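## Task

Place the nine-volt battery inside the chest's bottom-row right drawer and the AA battery inside the top-row right drawer, with left and right judged while facing the drawer fronts. Every other battery and the eraser must stay on the table. A drawer pulled out too far detaches from the chest. Dropping an item into its drawer from rim height is allowed. All drawers must be closed at the end.

## Robot and tools

Robot: two arms, left_arm and right_arm. Both carry an identical five-finger right hand, so hand axes and numbers mean the same thing on either arm. Base positions in the scene frame: left_arm about (-0.002, +0.542, 0) m, right_arm about (+0.087, -0.686, 0) m, each turned only slightly about z.

Frames. Scene frame: origin at table-top height midway between the arms, +z up, +x out over the table, left_arm on the +y side. Fixed cameras and the table use it. Each arm's hand poses, velocities, Hand target and motion offsets use that arm's own base frame, which is nearly parallel to the scene frame. The hand point sits 0.05 m in front of the palm and 0.15 m out from the wrist flange. Its +z runs along straight fingers, +y comes out of the palm, and +x points across the palm away from the thumb. Straight fingertips reach 0.06 to 0.07 m past the point. A wrist bracket on the little-finger side can strike things, and with the fingers level the wrist may hang lower than the hand.

Row layout (used by execute_actions and move): 28 numbers, each in [-1, 1], always for both arms. First left_arm: dx, dy, dz, rx, ry, rz, then thumb_turn, thumb_bend, index, middle, ring, little, force_limit, speed. Then the same 14 for right_arm. The six pose numbers are an offset, not a pose: they count from that arm's Hand target at the start of the action or move, along its base axes. 1.0 equals 0.6 m for dx, dy, dz or 180 degrees for the rotation vector rx, ry, rz; rotation is about the Hand target's position. Sending all six as 0 re-asks for the current Hand target. Hand numbers are absolute targets: -1 open (thumb beside the palm, straight digits), +1 closed (thumb in front of the palm, fully bent, fingers curled). force_limit maps -1 to +1 onto about 0 to 10 N at the fingertip (0 to 15 N for the two thumb motors). speed goes from near zero at -1 to full at +0.48 and above. There is no 'no change' value: to keep a hand as it is, repeat the eight hand numbers of its last executed row; if none has run yet, send its hand_measured six values plus hand_force_limit and hand_speed.

execute_actions: actions is a list of actions; each action is a table of up to 15 rows, one row per 1/30 s step, and a short table repeats its last row to fill 15 steps. Every row in an action counts from the same starting Hand target, not from the row before; a following action starts from the new Hand target, so the same offset moves again. cameras picks images (names: cam_high, cam_low, cam_left_wrist, cam_right_wrist, or "all"); an empty actions list returns images by default.

move: target is one row or a list of up to 15 rows; all rows in a list count from the same starting Hand targets. Straight-line paths, no obstacle avoidance. speed: m/s, 0.002 to 3.2, default 0.25 (turn rate twice that in rad/s), one value or one per target. blend: corner rounding in m for a list, 0 means stop at each target. stop_force: 4 to 120 N, one value for both arms; a path ends when the wrist sensor feels that much push against its motion. Do not use it when the hand turns, or when backing away from something being pressed. zero (true default) re-zeroes the sensor before the move. blocking=false returns early, but not together with stop_force. The result adds a move: line with the outcome (done, off_target, moving, held, fault) and limits (paced = pose clipped, held = steps withheld).

wait: seconds from 0 to 10, arms hold their last command. stop: brakes a running move. zoom_image: camera plus region [x0, y0, x1, y1] in pixels, at most 504 wide and high, from the newest image. show_instructions: shows reference pages. zero_wrist_force: arm = left_arm or right_arm. finished_scene: scene = the current scene number printed at the end of each result; it cannot be undone.

Results: end_effector_position (m), end_effector_quat_wxyz and velocities in the arm's base frame; Hand target (the base for the next offsets; the hand often rests a bit short of it); Joint positions and torques; hand_measured, hand_stopped_by (moving, target, force, stalled, fault) and hand_load_n (positive when the finger is pushed open; a lost grip shows as load falling to about 0); Wrist force and torque in the hand's own axes plus the peak since the last report; MOTOR HOT or fault lines.

Gripping: with the thumb turned in front, the hand wraps objects about 0.035 to 0.065 m thick, or a handle down to about 0.025 m. Close slowly (speed -0.94 or lower) for a gentle grip. Commanded orientation is clipped to 32 degrees from the measured one per step.

Avoid: net force near 150 N or joint torques near limits (elbow 139, wrists 50.2 N m), which stop the arm for 10 s; targets far past a firm contact; fast touches; any press or hit between the two arms (a clearance check helps but is not complete); sweeping paths close to an arm's own base; overloading fingers; dropping or flinging items, apart from the allowed drop from rim height into a drawer; anything leaving the table; pulling drawers loose; long stretched or loaded holds that heat motors toward 85 °C.

Each tool is called after ">>>" as a command line: name --argument value for each argument, lists and objects as JSON in quotes; but a table of rows of numbers goes row by row, as --pt "numbers of a row", without its own name.

Reference images:

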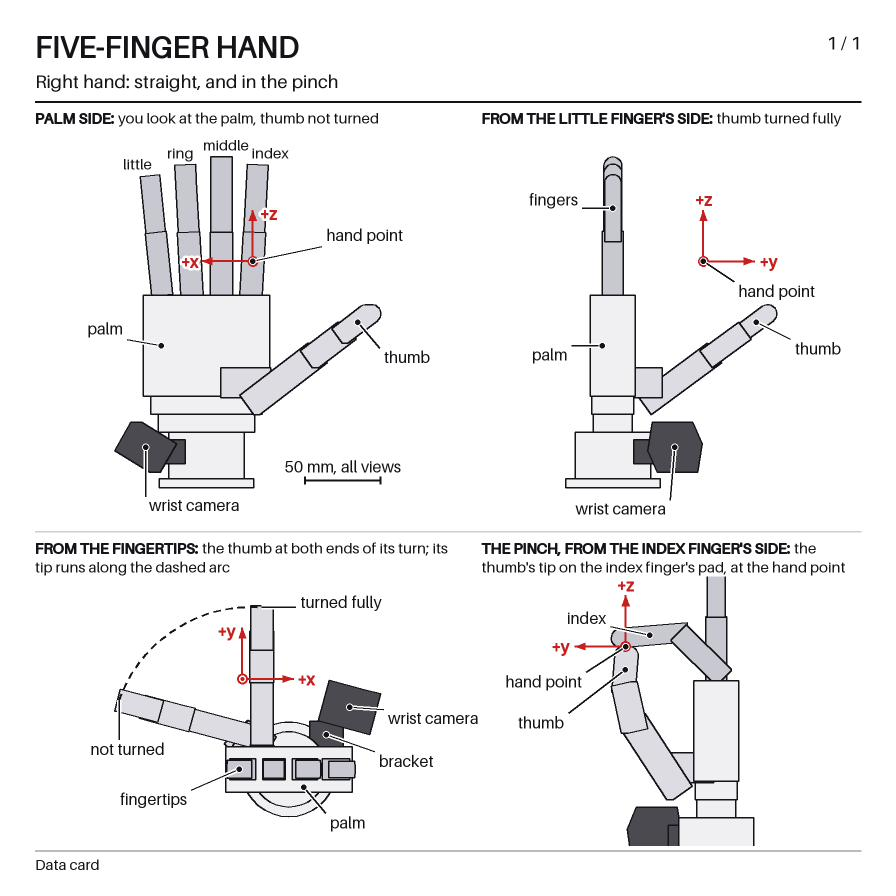

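## Session

>>> execute_actions --actions '[]'

>>> zoom_image --camera "cam_high" --region '[340, 160, 600, 340]'

Scene clock: 0.00 s.
left_arm: end_effector_position=(+0.3043, -0.5068, +0.1834) hand_measured=(-1.000, -1.000, -1.000, -1.000, -1.000, -1.000) hand_load_n=(+0.0, +0.0, +0.0, +0.0, +0.0, +0.0) hand_stopped_by=(target, target, target, target, target, target) hand_force_limit=0.00 hand_speed=-0.80 end_effector_quat_wxyz=(-0.017, +0.994, -0.068, -0.085) | right_arm: end_effector_position=(+0.9930, -0.1839, +0.2453) hand_measured=(-1.000, -1.000, -1.000, -1.000, -1.000, -1.000) hand_load_n=(+0.0, +0.0, +0.0, +0.0, +0.5, +0.0) hand_stopped_by=(target, target, target, target, target, target) hand_force_limit=0.00 hand_speed=-0.80 end_effector_quat_wxyz=(+0.364, -0.471, +0.783, -0.178)
Joint positions: left_arm=[-1.167 -1.195 1.792 1.083 1.707 0.547] | right_arm=[-0.506 -0.907 1.141 0.595 1.144 -2.993]
Joint velocities: within noise
Joint torques (N m): no reading
Motor temperatures (°C): left_arm=[34 36 35 38 42 39] | right_arm=[33 34 34 40 40 38]
Wrist force (N): no reading
Wrist torque (N m): no reading
Wrist force, peak (N): no reading
Hand target: left_arm +0.3043, -0.5068, +0.1834; -0.017, +0.994, -0.068, -0.085 | right_arm +0.9930, -0.1839, +0.2453; +0.364, -0.471, +0.783, -0.178
camera_calibration:
cam_left_wrist: T_world_to_cam=[[0.15996, -0.984434, -0.0728204, -0.538168], [-0.73998, -0.16841, 0.651205, 0.015765], [-0.653332, -0.0502815, -0.7554, 0.425643], [0, 0, 0, 1]] pos_world=[0.375838, -0.505734, 0.272075]
cam_right_wrist: T_world_to_cam=[[-0.629016, 0.304528, -0.715263, 0.866947], [-0.244068, 0.796197, 0.553625, 0.252626], [0.738085, 0.522812, -0.426495, -0.422757], [0, 0, 0, 1]] pos_world=[0.919012, -0.244128, 0.299932]

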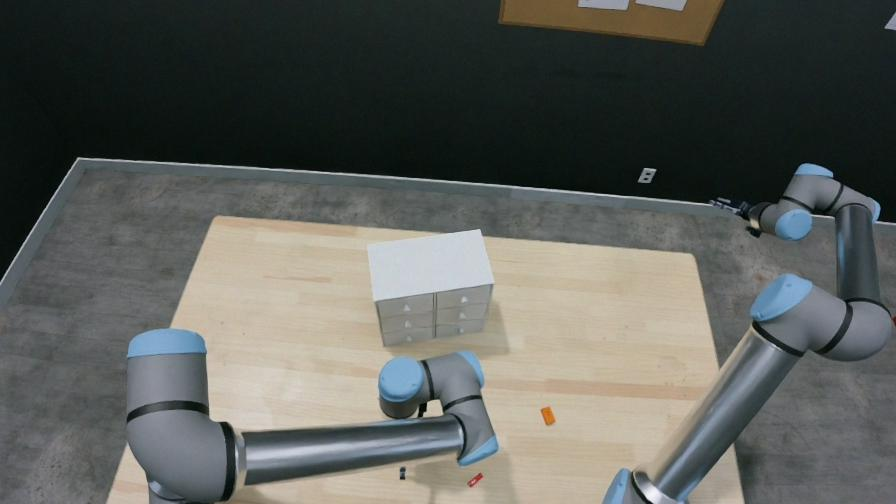

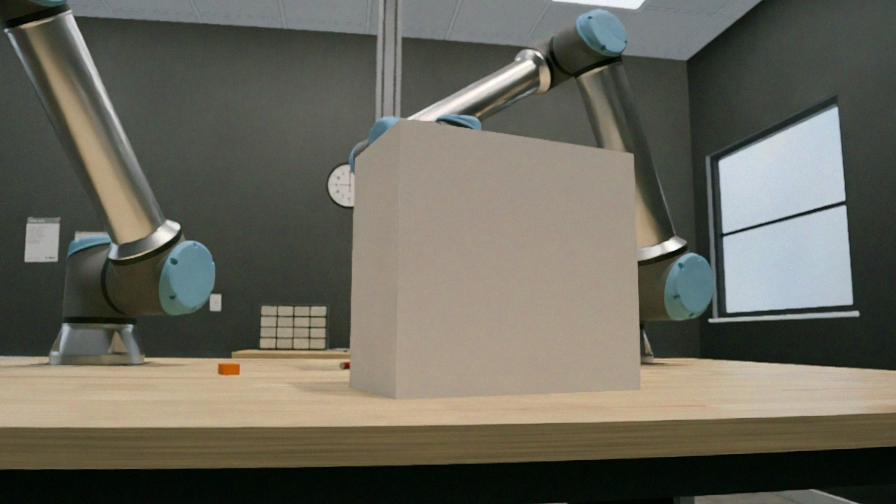

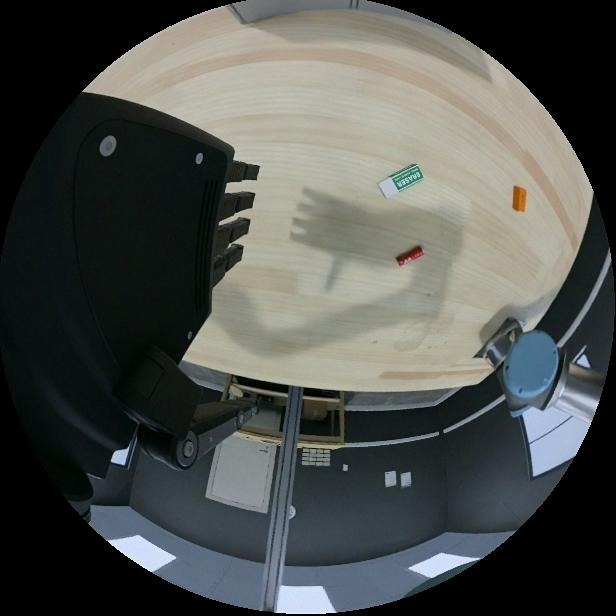

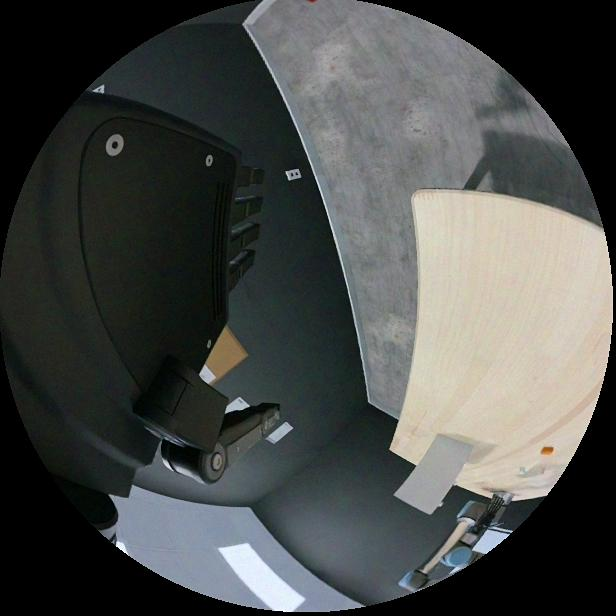

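Scaled by 1.938 from the camera's 896x504 image, which has a finer 1280x720 frame.

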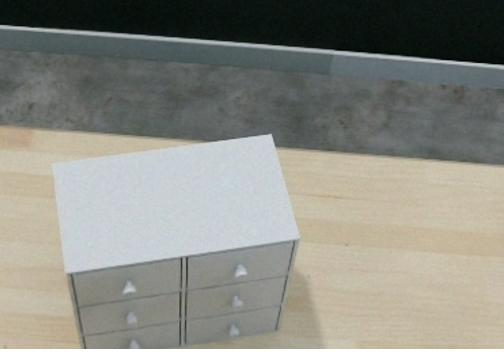

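>>> zoom_image --camera "cam_high" --region '[360, 380, 600, 504]'

>>> zoom_image --camera "cam_left_wrist" --region '[370, 150, 550, 290]'

>>> zoom_image --camera "cam_high" --region '[360, 220, 510, 355]'

Scaled by 2.100 from the camera's 896x504 image, which has a finer 1280x720 frame.

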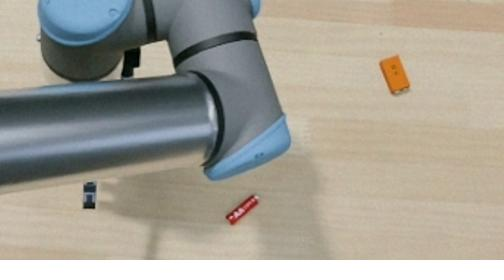

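Scaled by 2.800 from the camera's 616x616 image, which has a finer 880x880 frame.

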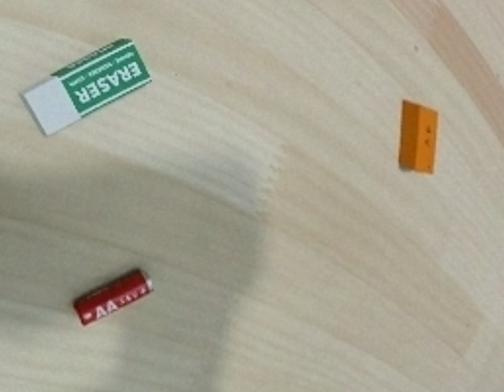

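Scaled by 3.360 from the camera's 896x504 image, which has a finer 1280x720 frame.

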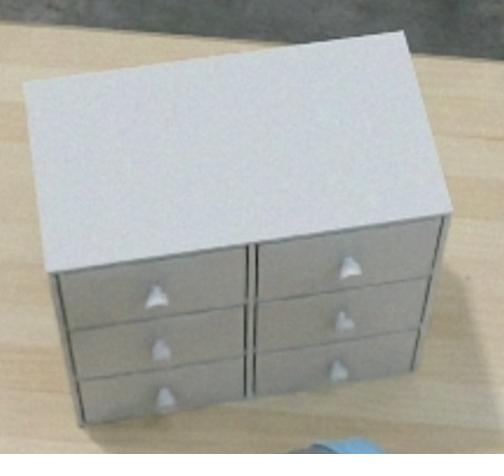

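>>> move --pt "0.1595 -0.2887 0.1443 -0.024 -0.2822 -0.3125 1 -0.2 -0.3 -0.3 0.8 0.8 -0.6 -0.3 -0.2442 0.4033 0.0912 0.1501 0.0755 -0.352 1 0 -0.4 -0.4 0.8 0.8 -0.6 -0.3" --pt "0.317 -0.575 -0.089 -0.0479 -0.5644 -0.625 1 -0.2 -0.3 -0.3 0.8 0.8 -0.6 -0.3 -0.4883 0.8065 0.0912 0.3002 0.151 -0.7039 1 0 -0.4 -0.4 0.8 0.8 -0.6 -0.3" --speed 0.4 --blend 0.05 --cameras '["all"]'

>>> zoom_image --camera "cam_left_wrist" --region '[280, 200, 500, 420]'

Scene clock: 328.07 s.
left_arm: end_effector_position=(+0.4947, -0.8518, +0.1301) hand_measured=(+1.000, -0.200, -0.300, -0.300, +0.800, +0.800) hand_load_n=(+0.0, +0.0, +0.0, +0.0, +0.0, +0.0) hand_stopped_by=(target, target, target, target, target, target) hand_force_limit=-0.60 hand_speed=-0.30 end_effector_quat_wxyz=(+0.055, -0.250, +0.724, -0.640) | right_arm: end_effector_position=(+0.7001, +0.3000, +0.3000) hand_measured=(+1.000, +0.000, -0.400, -0.400, +0.800, +0.800) hand_load_n=(+0.0, +0.0, +0.0, +0.0, +0.0, +0.0) hand_stopped_by=(target, target, target, target, target, target) hand_force_limit=-0.60 hand_speed=-0.30 end_effector_quat_wxyz=(+0.000, +0.605, +0.796, +0.000)
Joint positions: left_arm=[-1.268 -1.077 1.761 -0.507 1.459 2.875] | right_arm=[0.21 -1.134 1.434 1.271 1.571 -0.062]
Joint torques (N m): left_arm=[-14.74 -74.46 -26.92 -1.71 2.12 2.2] | right_arm=[0.14 -72.29 -26.02 1.18 -0.84 2.55]
Wrist force (N): left_arm=[0.4 1.1 -0.4] | right_arm=[0.2 -0.6 0.5]
Wrist torque (N m): left_arm=[0.07 -0.10 0.27] | right_arm=[0.13 -0.05 0.07]
Wrist force, peak (N): left_arm=[-0.1 2.0 0.1] | right_arm=[1.2 -1.1 1.0]
Hand target: left_arm +0.4945, -0.8518, +0.1300; +0.055, -0.249, +0.724, -0.640 | right_arm +0.7000, +0.3000, +0.3000; +0.000, +0.605, +0.796, +0.000
Off the commanded pose: left_arm 0.000 m, 0 deg | right_arm 0.000 m, 0 deg.
move: done
camera_calibration:
cam_left_wrist: T_world_to_cam=[[-0.53763, -0.0762331, -0.839727, 0.306351], [0.422323, 0.837632, -0.346433, 0.544955], [0.729792, -0.540889, -0.418141, -0.653542], [0, 0, 0, 1]] pos_world=[0.411506, -0.786611, 0.172768]
cam_right_wrist: T_world_to_cam=[[0.886572, 0.461247, -0.0352486, -0.737609], [0.415019, -0.759427, 0.501029, -0.213444], [0.204329, -0.458827, -0.864712, 0.36347], [0, 0, 0, 1]] pos_world=[0.668259, 0.344894, 0.395239]

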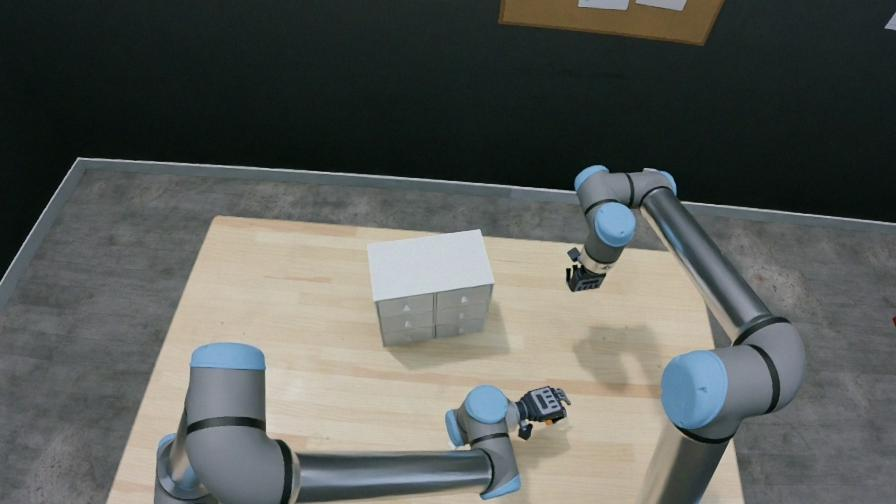

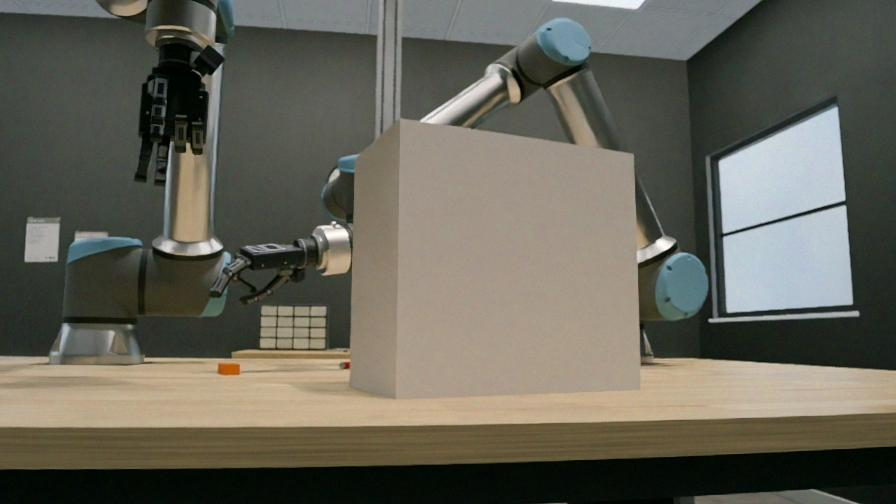

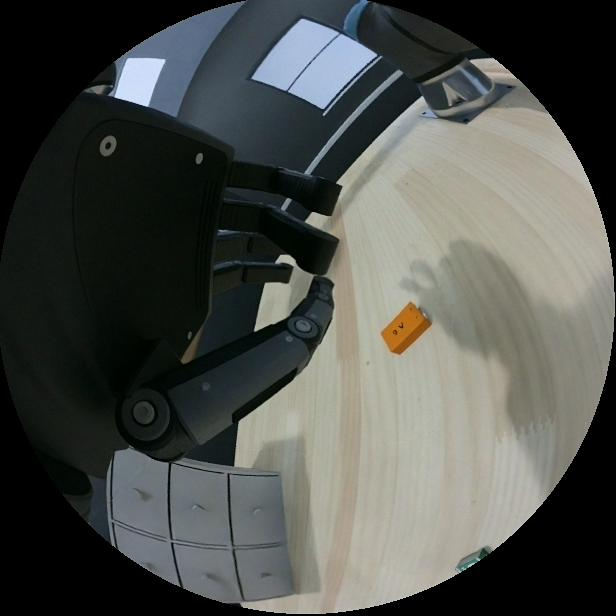

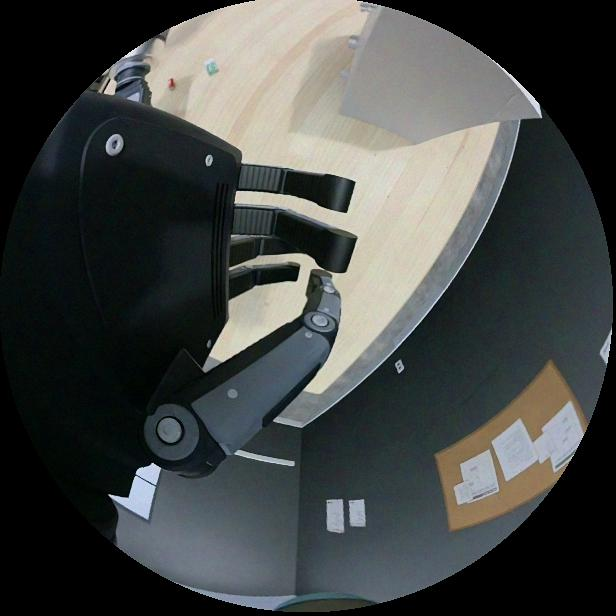

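Scaled by 2.291 from the camera's 616x616 image, which has a finer 880x880 frame.

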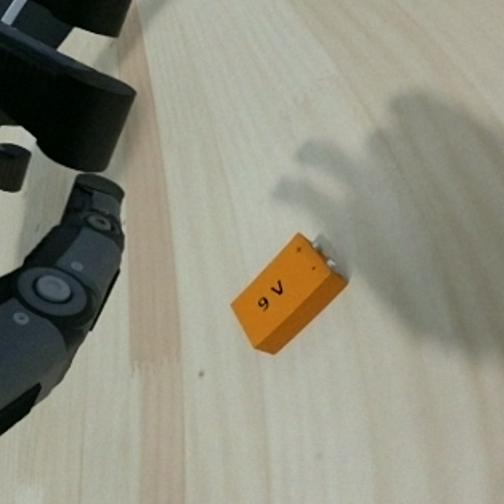

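>>> move --pt "0 0 -0.15 0 0 0 1 -0.2 -0.3 -0.3 0.8 0.8 -0.6 -0.6 0 0 0 0 0 0 1 0 -0.4 -0.4 0.8 0.8 -0.6 -0.3" --pt "0 0 -0.194 0 0 0 1 -0.2 -0.3 -0.3 0.8 0.8 -0.6 -0.6 0 0 0 0 0 0 1 0 -0.4 -0.4 0.8 0.8 -0.6 -0.3" --speed '[0.12, 0.012]' --stop_force 4 --cameras '["cam_left_wrist"]'

>>> zoom_image --camera "cam_left_wrist" --region '[230, 200, 400, 370]'

Scene clock: 342.40 s.
left_arm: end_effector_position=(+0.4945, -0.8518, +0.0135) hand_measured=(+1.000, -0.200, -0.300, -0.300, +0.800, +0.800) hand_load_n=(+0.0, +0.0, +0.0, +0.0, +0.0, +0.0) hand_stopped_by=(target, target, target, target, target, target) hand_force_limit=-0.60 hand_speed=-0.60 end_effector_quat_wxyz=(+0.055, -0.249, +0.724, -0.640) | right_arm: end_effector_position=(+0.7000, +0.3000, +0.3000) hand_measured=(+1.000, +0.000, -0.400, -0.400, +0.800, +0.800) hand_load_n=(+0.0, +0.0, +0.0, +0.0, +0.0, +0.5) hand_stopped_by=(target, target, target, target, target, target) hand_force_limit=-0.60 hand_speed=-0.30 end_effector_quat_wxyz=(+0.000, +0.605, +0.796, +0.000)
Joint positions: left_arm=[-1.268 -0.942 1.802 -0.684 1.459 2.875] | right_arm=[0.21 -1.134 1.434 1.271 1.571 -0.061]
Joint torques (N m): left_arm=[4.07 -94.27 -29.18 1.77 0.9 0.34] | right_arm=[3.7 -85.56 -26.23 0.72 -1.7 1.69]
Wrist force (N): left_arm=[0.5 1.0 -0.1] | right_arm=[0.4 -0.8 0.5]
Wrist torque (N m): left_arm=[0.04 -0.11 0.19] | right_arm=[0.09 -0.07 0.04]
Wrist force, peak (N): left_arm=[-0.1 2.4 -0.5] | right_arm=[0.6 -0.7 0.6]
Hand target: left_arm +0.4945, -0.8518, +0.0136; +0.055, -0.249, +0.724, -0.640 | right_arm +0.7000, +0.3000, +0.3000; +0.000, +0.605, +0.796, +0.000
Off the commanded pose: left_arm 0.000 m, 0 deg | right_arm 0.000 m, 0 deg.
move: done
camera_calibration:
cam_left_wrist: T_world_to_cam=[[-0.537561, -0.0758525, -0.839806, 0.208745], [0.422707, 0.837526, -0.346222, 0.504385], [0.729621, -0.541107, -0.418158, -0.702283], [0, 0, 0, 1]] pos_world=[0.411407, -0.786612, 0.0562691]
Images, in order (width x height): cam_left_wrist 616x616.

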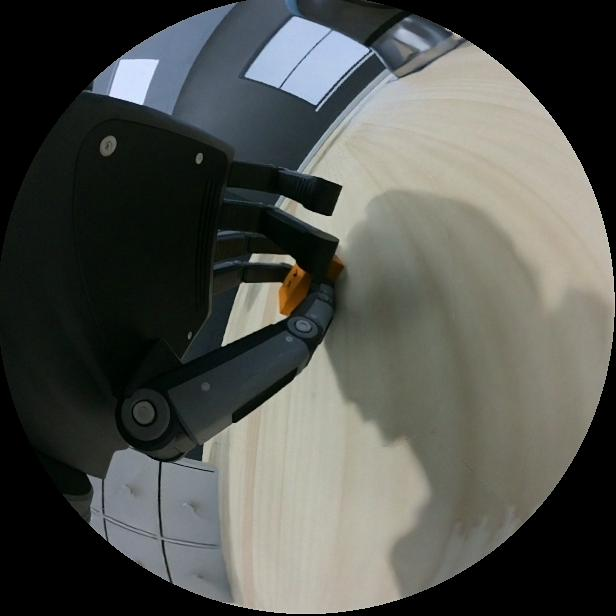

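Scaled by 2.965 from the camera's 616x616 image, which has a finer 880x880 frame.

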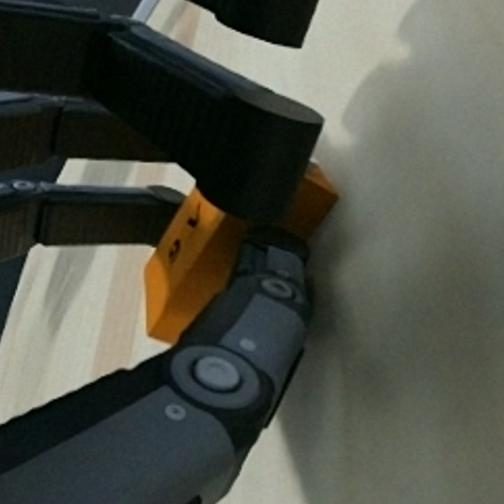

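>>> move --pt "0 0 0 0 0 0 1 -0.2 0.3 0.3 0.8 0.8 -0.6 -0.92 0 0 0 0 0 0 1 0 -0.4 -0.4 0.8 0.8 -0.6 -0.3" --pt "0 0 0 0 0 0 1 -0.2 0.4 0.4 0.8 0.8 0.0 -0.94 0 0 0 0 0 0 1 0 -0.4 -0.4 0.8 0.8 -0.6 -0.3" --pt "0 0 0.04 0 0 0 1 -0.2 0.4 0.4 0.8 0.8 0.0 -0.94 0 0 0 0 0 0 1 0 -0.4 -0.4 0.8 0.8 -0.6 -0.3" --speed 0.03 --cameras '["cam_left_wrist"]'

>>> zoom_image --camera "cam_left_wrist" --region '[230, 200, 400, 370]'

Scene clock: 355.63 s.
left_arm: end_effector_position=(+0.4945, -0.8518, +0.0378) hand_measured=(+1.000, -0.202, -0.112, -0.114, +0.800, +0.800) hand_load_n=(+1.0, +6.5, +2.5, +3.5, +0.0, +0.0) hand_stopped_by=(target, target, force, force, target, target) hand_force_limit=0.00 hand_speed=-0.94 end_effector_quat_wxyz=(+0.055, -0.249, +0.724, -0.640) | right_arm: end_effector_position=(+0.7000, +0.3000, +0.3000) hand_measured=(+1.000, +0.000, -0.400, -0.400, +0.800, +0.800) hand_load_n=(+0.0, +0.0, +0.0, +0.0, +0.0, +0.0) hand_stopped_by=(target, target, target, target, target, target) hand_force_limit=-0.60 hand_speed=-0.30 end_effector_quat_wxyz=(+0.000, +0.605, +0.796, +0.000)
Joint positions: left_arm=[-1.268 -0.972 1.797 -0.649 1.459 2.875] | right_arm=[0.21 -1.134 1.434 1.271 1.571 -0.061]
Joint torques (N m): left_arm=[4.39 -67.04 -36.76 -4.01 -0.31 0.34] | right_arm=[0.88 -86.89 -24.22 1.18 -2.02 1.26]
Wrist force (N): left_arm=[0.2 1.4 -0.2] | right_arm=[0.3 -0.7 0.4]
Wrist torque (N m): left_arm=[0.02 -0.09 0.18] | right_arm=[0.10 -0.06 0.04]
Wrist force, peak (N): left_arm=[1.4 -6.7 0.3] | right_arm=[0.8 -0.7 0.5]
Hand target: left_arm +0.4945, -0.8518, +0.0376; +0.055, -0.249, +0.724, -0.640 | right_arm +0.7000, +0.3000, +0.3000; +0.000, +0.605, +0.796, +0.000
Off the commanded pose: left_arm 0.000 m, 0 deg | right_arm 0.000 m, 0 deg.
move: done
camera_calibration:
cam_left_wrist: T_world_to_cam=[[-0.537597, -0.0759232, -0.839777, 0.229025], [0.422662, 0.837519, -0.346293, 0.512782], [0.729621, -0.541108, -0.418158, -0.692164], [0, 0, 0, 1]] pos_world=[0.411407, -0.786612, 0.0804689]
Images, in order (width x height): cam_left_wrist 616x616.

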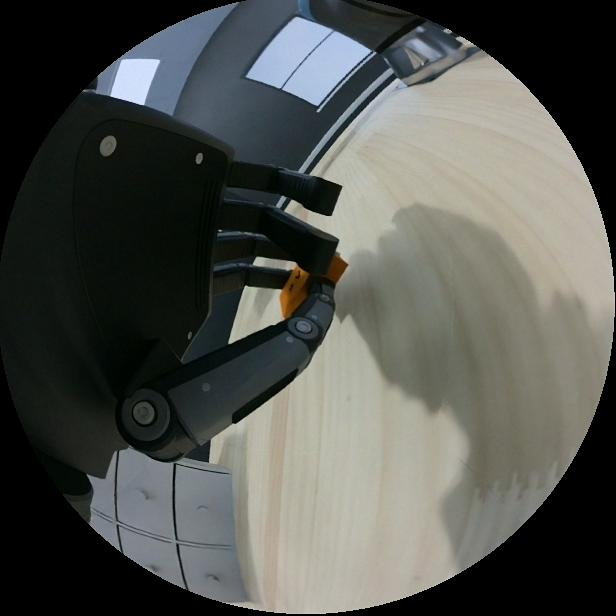

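Scaled by 2.965 from the camera's 616x616 image, which has a finer 880x880 frame.

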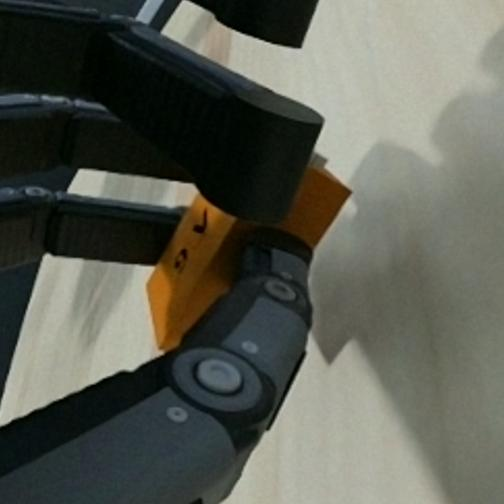

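>>> move --pt "0.0 0.25 0.3 0 0 0.04 1 -0.2 0.4 0.4 0.8 0.8 0.0 -0.94 0 0 0 0 0 0 1 0 -0.4 -0.4 0.8 0.8 -0.6 -0.3" --pt "0.0025 0.7447 0.404 0 0 0.118 1 -0.2 0.4 0.4 0.8 0.8 0.0 -0.94 -0.08 0.15 -0.05 0 0 0 1 0 -0.4 -0.4 0.8 0.8 -0.6 -0.3" --pt "0.0025 0.7447 0.404 0 0 0.118 1 -0.2 0.4 0.4 0.8 0.8 0.0 -0.94 -0.2913 0.5082 -0.375 0 0 0 1 0 -0.4 -0.4 0.8 0.8 -0.6 -0.3" --speed 0.3 --blend 0.04 --cameras '["cam_high","cam_right_wrist","cam_left_wrist"]'

>>> zoom_image --camera "cam_right_wrist" --region '[250, 180, 470, 400]'

Scene clock: 380.63 s.
left_arm: end_effector_position=(+0.4960, -0.4050, +0.2800) hand_measured=(+1.000, -0.202, -0.112, -0.114, +0.800, +0.800) hand_load_n=(+1.0, +6.5, +2.5, +3.5, +0.0, +0.0) hand_stopped_by=(target, target, force, force, target, target) hand_force_limit=0.00 hand_speed=-0.94 end_effector_quat_wxyz=(+0.172, -0.379, +0.666, -0.619) | right_arm: end_effector_position=(+0.5312, +0.5937, +0.0859) hand_measured=(+1.000, +0.000, -0.400, -0.400, +0.800, +0.800) hand_load_n=(+0.0, +0.0, +0.0, +0.0, +0.0, +0.0) hand_stopped_by=(target, target, target, target, target, target) hand_force_limit=-0.60 hand_speed=-0.30 end_effector_quat_wxyz=(+0.000, +0.603, +0.797, +0.000)
Joint positions: left_arm=[-1.124 -1.792 2.283 -0.305 1.235 2.833] | right_arm=[0.687 -0.898 1.464 1.003 1.57 0.412]
Joint torques (N m): left_arm=[-20.16 -29.68 -51.68 -3.6 2.09 -0.2] | right_arm=[0.08 -74.78 -30.24 4.09 0.11 0.71]
Wrist force (N): left_arm=[0.3 1.3 -0.7] | right_arm=[0.3 -0.8 0.4]
Wrist torque (N m): left_arm=[0.02 -0.08 0.16] | right_arm=[0.09 -0.10 0.11]
Wrist force, peak (N): left_arm=[0.5 3.4 1.7] | right_arm=[7.4 -0.8 8.9]
Hand target: left_arm +0.4960, -0.4050, +0.2800; +0.172, -0.379, +0.666, -0.619 | right_arm +0.5312, +0.5937, +0.0859; +0.000, +0.603, +0.797, +0.000 (not the last commanded pose)
Off the commanded pose: left_arm 0.000 m, 0 deg | right_arm 0.017 m, 0 deg.
FORCE FAULT: contact force on the right arm reached its limit, and that arm stopped. The contact can be on any part of that arm, not only on its tool. That arm's remaining commands of this call were not run. That arm is still stopped at the end of this call. That arm stays stopped for about 10 more seconds. Until then a move that you send moves the other arm only, and its call returns only when the move has ended. Once the stop has ended, the next robot result says so. If the stop ends while you think or write, that arm runs what you send next, counted from a new Hand target: where the arm stands when the stop ends. While its stop runs, that arm, its gripper or tool too, takes no new command. Until it ends, the stop uses up actions while you think or wait. An arm that is not stopped still takes commands.
move: fault (right_arm)
camera_calibration:
cam_left_wrist: T_world_to_cam=[[-0.473557, -0.265534, -0.839783, 0.358569], [0.0905168, 0.933751, -0.346289, 0.425524], [0.876099, -0.240002, -0.418149, -0.300862], [0, 0, 0, 1]] pos_world=[0.394871, -0.374329, 0.322669]
cam_right_wrist: T_world_to_cam=[[0.88512, 0.464059, -0.0347947, -0.731773], [0.417334, -0.758469, 0.500557, 0.185207], [0.205898, -0.457574, -0.865004, 0.346016], [0, 0, 0, 1]] pos_world=[0.49917, 0.638388, 0.181137]
Images, in order (width x height): cam_high 896x504, cam_left_wrist 616x616, cam_right_wrist 616x616.

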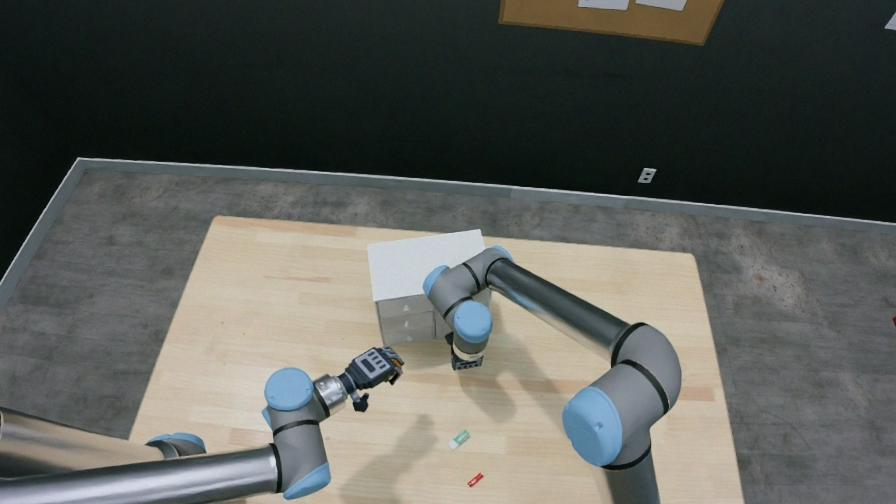

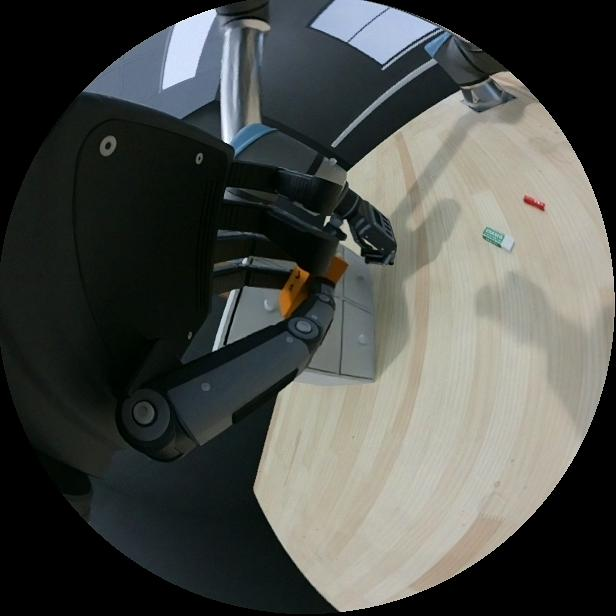

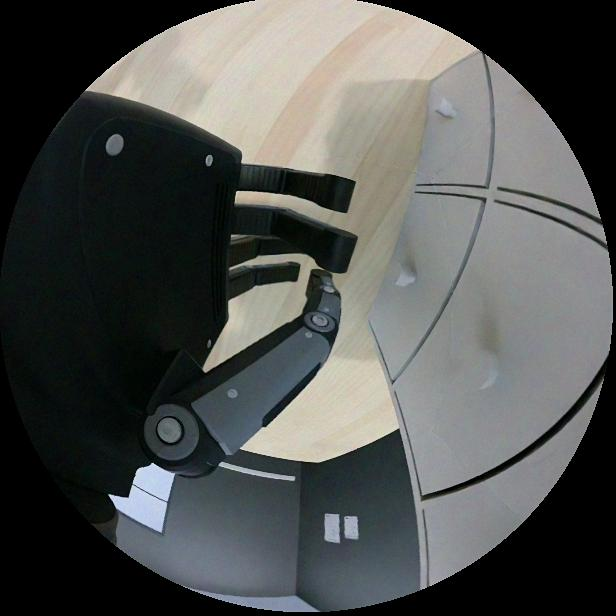

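Scaled by 2.291 from the camera's 616x616 image, which has a finer 880x880 frame.

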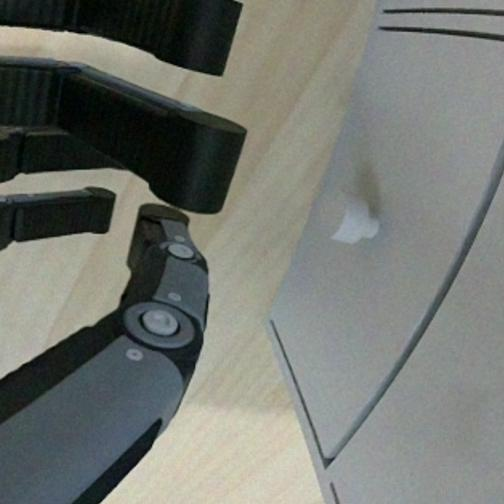

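>>> move --pt "0 0 0 0 0 0 1 -0.2 0.4 0.4 0.8 0.8 0.0 -0.94 -0.0963 -0.0268 0 0 0 0 1 0 -0.4 -0.4 0.8 0.8 -0.6 -0.3" --pt "0 0 0 0 0 0 1 -0.2 0.4 0.4 0.8 0.8 0.0 -0.94 -0.0963 -0.0268 0.2 0 0 0 1 0 -0.4 -0.4 0.8 0.8 -0.6 -0.3" --pt "0 0 0 0 0 0 1 -0.2 0.4 0.4 0.8 0.8 0.0 -0.94 -0.0878 -0.0147 0.0568 0.3212 0.0893 0 1 0 -0.4 -0.4 0.8 0.8 -0.6 -0.3" --speed 0.2 --blend 0.02 --cameras '["all"]'

>>> zoom_image --camera "cam_right_wrist" --region '[250, 180, 500, 430]'

Scene clock: 593.47 s.
left_arm: end_effector_position=(+0.4960, -0.4050, +0.2800) hand_measured=(+1.000, -0.202, -0.112, -0.114, +0.800, +0.800) hand_load_n=(+1.0, +6.5, +2.5, +3.5, +0.0, +0.0) hand_stopped_by=(target, target, force, force, target, target) hand_force_limit=0.00 hand_speed=-0.94 end_effector_quat_wxyz=(+0.172, -0.379, +0.666, -0.619) | right_arm: end_effector_position=(+0.4785, +0.5848, +0.1199) hand_measured=(+1.000, +0.000, -0.400, -0.400, +0.800, +0.800) hand_load_n=(+0.0, +0.0, +0.0, +0.0, +0.0, +0.0) hand_stopped_by=(target, target, target, target, target, target) hand_force_limit=-0.60 hand_speed=-0.30 end_effector_quat_wxyz=(-0.398, +0.523, +0.690, +0.304)
Joint positions: left_arm=[-1.124 -1.792 2.283 -0.305 1.235 2.833] | right_arm=[0.351 -1.056 1.876 0.613 0.528 0.155]
Joint torques (N m): left_arm=[-18.67 -30.71 -51.62 -3.87 2.11 1.5] | right_arm=[2.55 -75.46 -33.88 5.93 -3.48 1.26]
Wrist force (N): left_arm=[0.3 1.3 -0.7] | right_arm=[0.3 -0.6 0.6]
Wrist torque (N m): left_arm=[0.02 -0.08 0.15] | right_arm=[-0.01 -0.03 0.13]
Wrist force, peak (N): left_arm=[0.5 1.7 -1.3] | right_arm=[0.0 -1.8 2.0]
Hand target: left_arm +0.4960, -0.4050, +0.2800; +0.172, -0.379, +0.666, -0.619 | right_arm +0.4785, +0.5849, +0.1200; -0.398, +0.523, +0.690, +0.304
Off the commanded pose: left_arm 0.000 m, 0 deg | right_arm 0.000 m, 0 deg.
FORCE FAULT, CONTINUED: the right arm's stop, for the force fault that an earlier result reported, is over. The rest of the stop counts as 19 of the actions that you can send in this scene. The stop ended before this call began, so that arm ran this call's commands, counted from a new Hand target: where the arm stood when the stop ended. During its stop the right arm's controller moved it back a little.
move: done
camera_calibration:
cam_left_wrist: T_world_to_cam=[[-0.473557, -0.265534, -0.839783, 0.358569], [0.0905168, 0.933751, -0.346289, 0.425524], [0.876099, -0.240002, -0.418149, -0.300862], [0, 0, 0, 1]] pos_world=[0.394871, -0.374329, 0.322669]
cam_right_wrist: T_world_to_cam=[[0.905207, 0.391909, 0.16434, -0.671096], [0.420532, -0.770316, -0.479339, 0.306309], [-0.0612635, 0.503012, -0.862106, -0.0521489], [0, 0, 0, 1]] pos_world=[0.475472, 0.525195, 0.212156]

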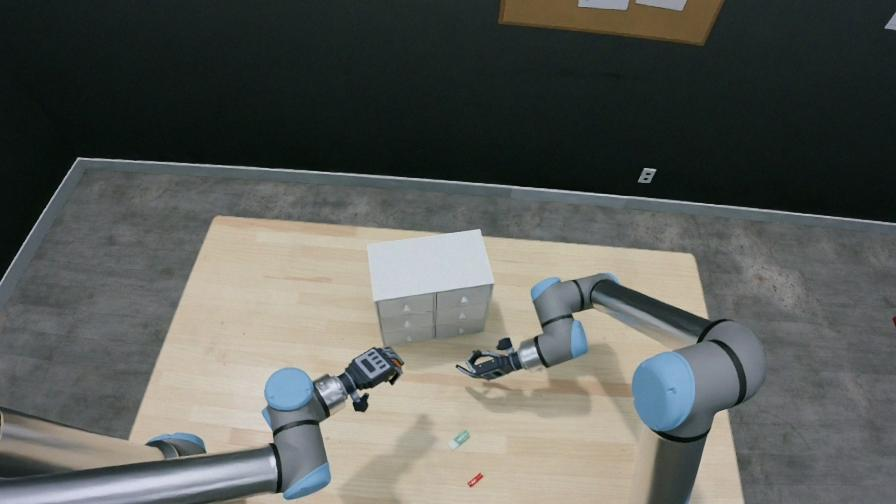

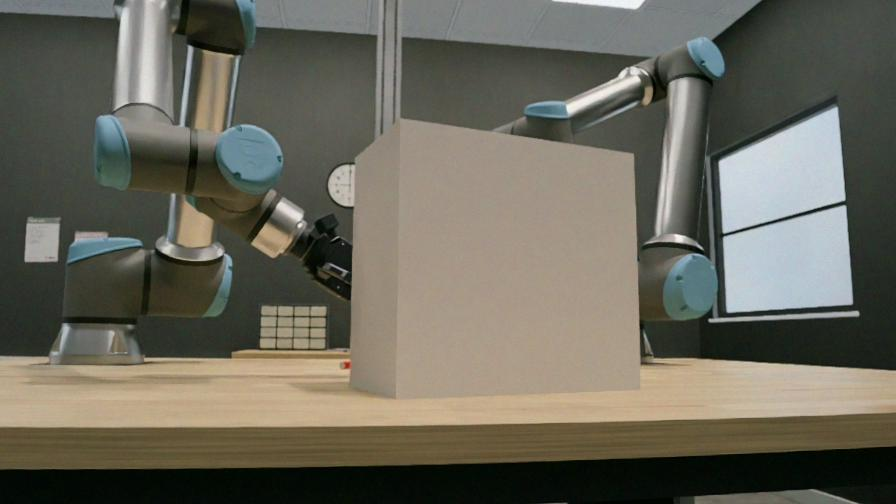

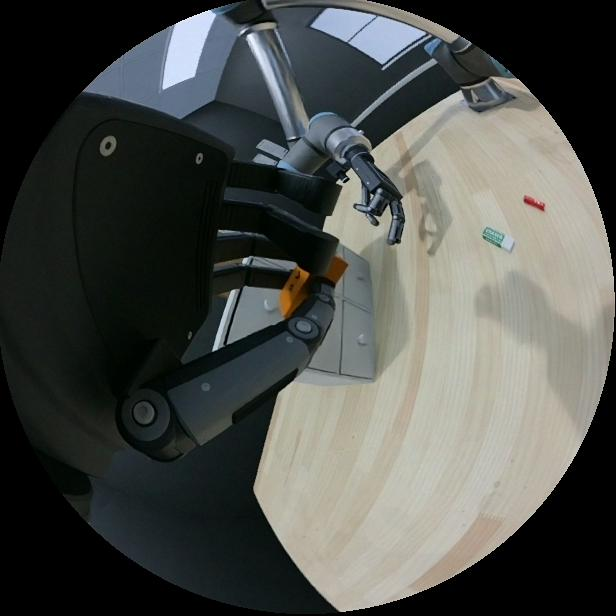

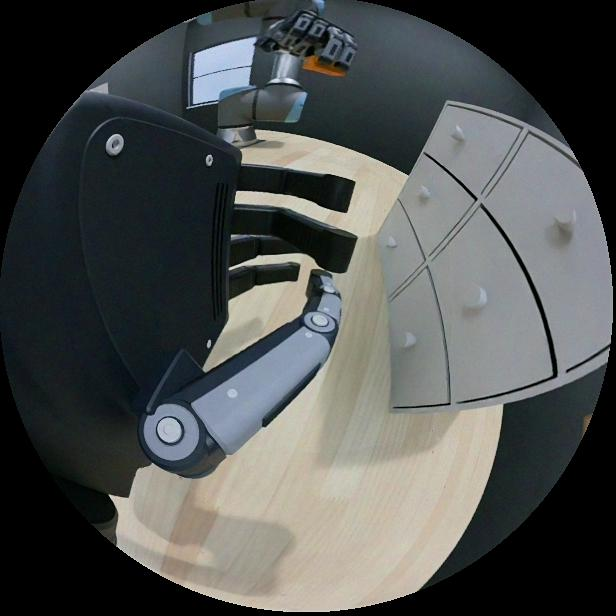

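Scaled by 2.016 from the camera's 616x616 image, which has a finer 880x880 frame.

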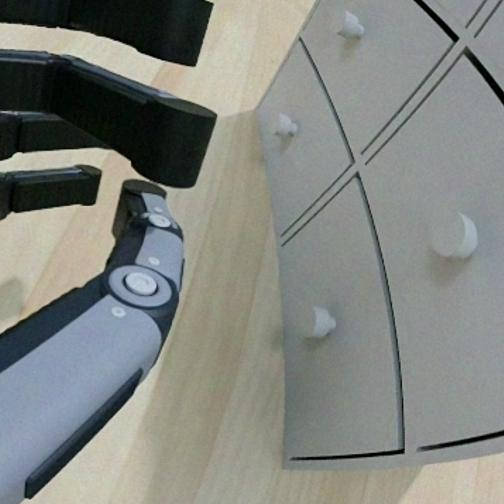

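>>> move --pt "0 0 0 0 0 0 1 -0.2 0.4 0.4 0.8 0.8 0.0 -0.94 0.1023 0.037 -0.1133 0 0 0 1 0 -0.4 -0.4 0.8 0.8 -0.6 -0.3" --speed 0.12 --cameras '["cam_right_wrist"]'

>>> zoom_image --camera "cam_right_wrist" --region '[250, 200, 430, 380]'

Scene clock: 624.17 s.
left_arm: end_effector_position=(+0.4960, -0.4050, +0.2800) hand_measured=(+1.000, -0.202, -0.112, -0.114, +0.800, +0.800) hand_load_n=(+1.0, +6.5, +2.5, +3.5, +0.0, +0.0) hand_stopped_by=(target, target, force, force, target, target) hand_force_limit=0.00 hand_speed=-0.94 end_effector_quat_wxyz=(+0.172, -0.379, +0.666, -0.619) | right_arm: end_effector_position=(+0.5400, +0.6071, +0.0520) hand_measured=(+1.000, +0.000, -0.400, -0.400, +0.800, +0.800) hand_load_n=(+0.0, +0.0, +0.0, +0.0, +0.0, +0.0) hand_stopped_by=(target, target, target, target, target, target) hand_force_limit=-0.60 hand_speed=-0.30 end_effector_quat_wxyz=(-0.398, +0.523, +0.690, +0.304)
Joint positions: left_arm=[-1.124 -1.792 2.283 -0.305 1.235 2.833] | right_arm=[0.35 -0.898 1.753 0.578 0.528 0.154]
Joint torques (N m): left_arm=[-18.74 -31.2 -51.3 -3.67 2 1.31] | right_arm=[5.68 -72.29 -16.03 7.18 -3.59 1.79]
Wrist force (N): left_arm=[0.3 1.3 -1.1] | right_arm=[0.4 -0.7 0.7]
Wrist torque (N m): left_arm=[0.04 -0.05 0.15] | right_arm=[-0.03 -0.06 0.25]
Wrist force, peak (N): left_arm=[0.3 1.7 -1.2] | right_arm=[1.1 -1.5 0.3]
Hand target: left_arm +0.4960, -0.4050, +0.2800; +0.172, -0.379, +0.666, -0.619 | right_arm +0.5399, +0.6071, +0.0520; -0.398, +0.523, +0.690, +0.304
Off the commanded pose: left_arm 0.000 m, 0 deg | right_arm 0.000 m, 0 deg.
move: done
camera_calibration:
cam_right_wrist: T_world_to_cam=[[0.905165, 0.391822, 0.164779, -0.724318], [0.420666, -0.770153, -0.479484, 0.264909], [-0.0609674, 0.503329, -0.861942, -0.118357], [0, 0, 0, 1]] pos_world=[0.536973, 0.547396, 0.144355]
Images, in order (width x height): cam_right_wrist 616x616.

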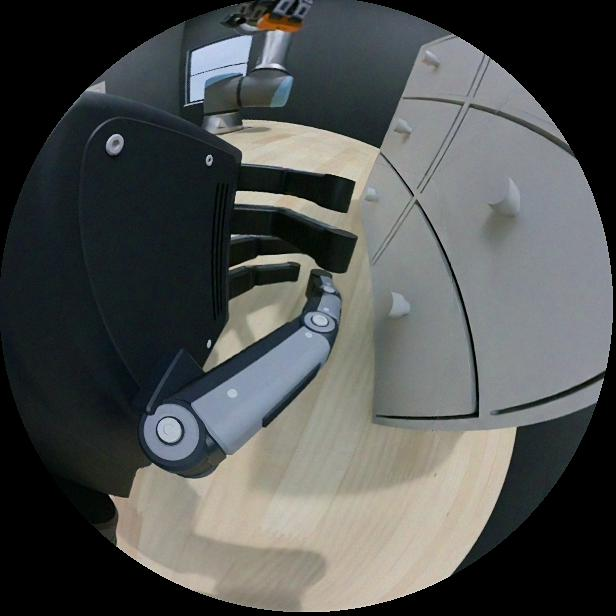

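Scaled by 2.800 from the camera's 616x616 image, which has a finer 880x880 frame.

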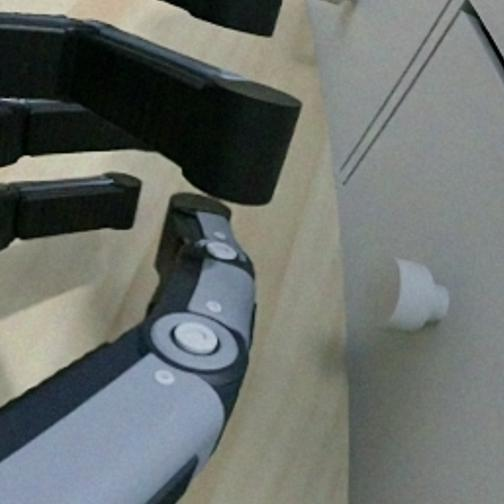

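>>> move --pt "0 0 0 0 0 0 1 -0.2 0.4 0.4 0.8 0.8 0.0 -0.94 0.0815 0.0182 0.0025 0 0 0 1 0 -0.4 -0.4 0.8 0.8 -0.6 -0.3" --speed 0.03 --stop_force 4 --cameras '["cam_right_wrist"]'

>>> zoom_image --camera "cam_right_wrist" --region '[250, 200, 430, 380]'

Scene clock: 657.03 s.
left_arm: end_effector_position=(+0.4960, -0.4050, +0.2800) hand_measured=(+1.000, -0.202, -0.112, -0.114, +0.800, +0.800) hand_load_n=(+1.5, +6.5, +2.5, +3.5, +0.0, +0.0) hand_stopped_by=(target, target, force, force, target, target) hand_force_limit=0.00 hand_speed=-0.94 end_effector_quat_wxyz=(+0.172, -0.379, +0.666, -0.619) | right_arm: end_effector_position=(+0.5888, +0.6180, +0.0535) hand_measured=(+1.000, +0.000, -0.400, -0.400, +0.800, +0.800) hand_load_n=(+0.0, +0.0, +0.5, -0.5, +0.0, +0.0) hand_stopped_by=(target, target, target, target, target, target) hand_force_limit=-0.60 hand_speed=-0.30 end_effector_quat_wxyz=(-0.398, +0.523, +0.690, +0.304)
Joint positions: left_arm=[-1.124 -1.792 2.283 -0.305 1.235 2.833] | right_arm=[0.341 -0.843 1.645 0.648 0.527 0.136]
Joint torques (N m): left_arm=[-17 -30.83 -51.23 -3.76 2.28 1.23] | right_arm=[4.95 -95.09 -14.69 0.84 -3.19 2.03]
Wrist force (N): left_arm=[0.4 1.3 -0.9] | right_arm=[0.3 -0.3 0.6]
Wrist torque (N m): left_arm=[0.03 -0.08 0.16] | right_arm=[0.05 -0.04 0.28]
Wrist force, peak (N): left_arm=[0.6 1.7 -1.2] | right_arm=[0.6 -1.0 0.9]
Hand target: left_arm +0.4960, -0.4050, +0.2800; +0.172, -0.379, +0.666, -0.619 | right_arm +0.5888, +0.6180, +0.0535; -0.398, +0.523, +0.690, +0.304
Off the commanded pose: left_arm 0.000 m, 0 deg | right_arm 0.000 m, 0 deg.
move: done
camera_calibration:
cam_right_wrist: T_world_to_cam=[[0.905193, 0.391841, 0.16458, -0.773045], [0.420576, -0.770147, -0.479573, 0.253633], [-0.0611656, 0.503324, -0.86193, -0.119508], [0, 0, 0, 1]] pos_world=[0.585773, 0.558396, 0.145856]
Images, in order (width x height): cam_right_wrist 616x616.

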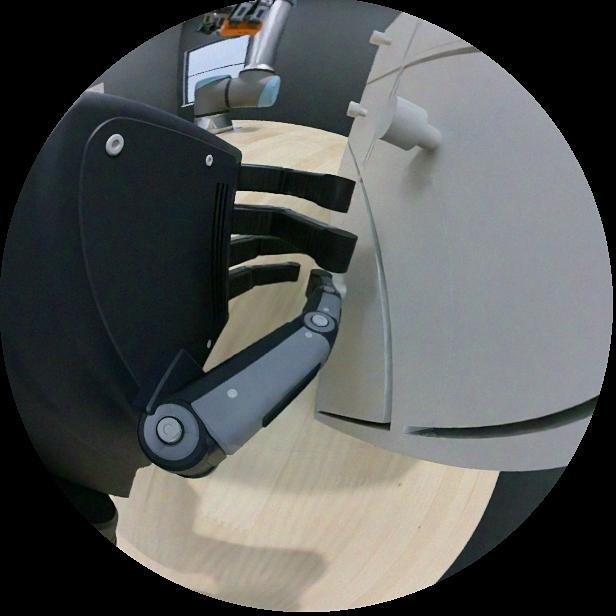

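Scaled by 2.800 from the camera's 616x616 image, which has a finer 880x880 frame.

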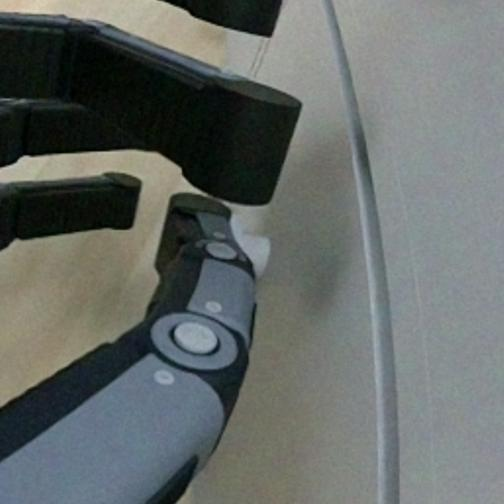

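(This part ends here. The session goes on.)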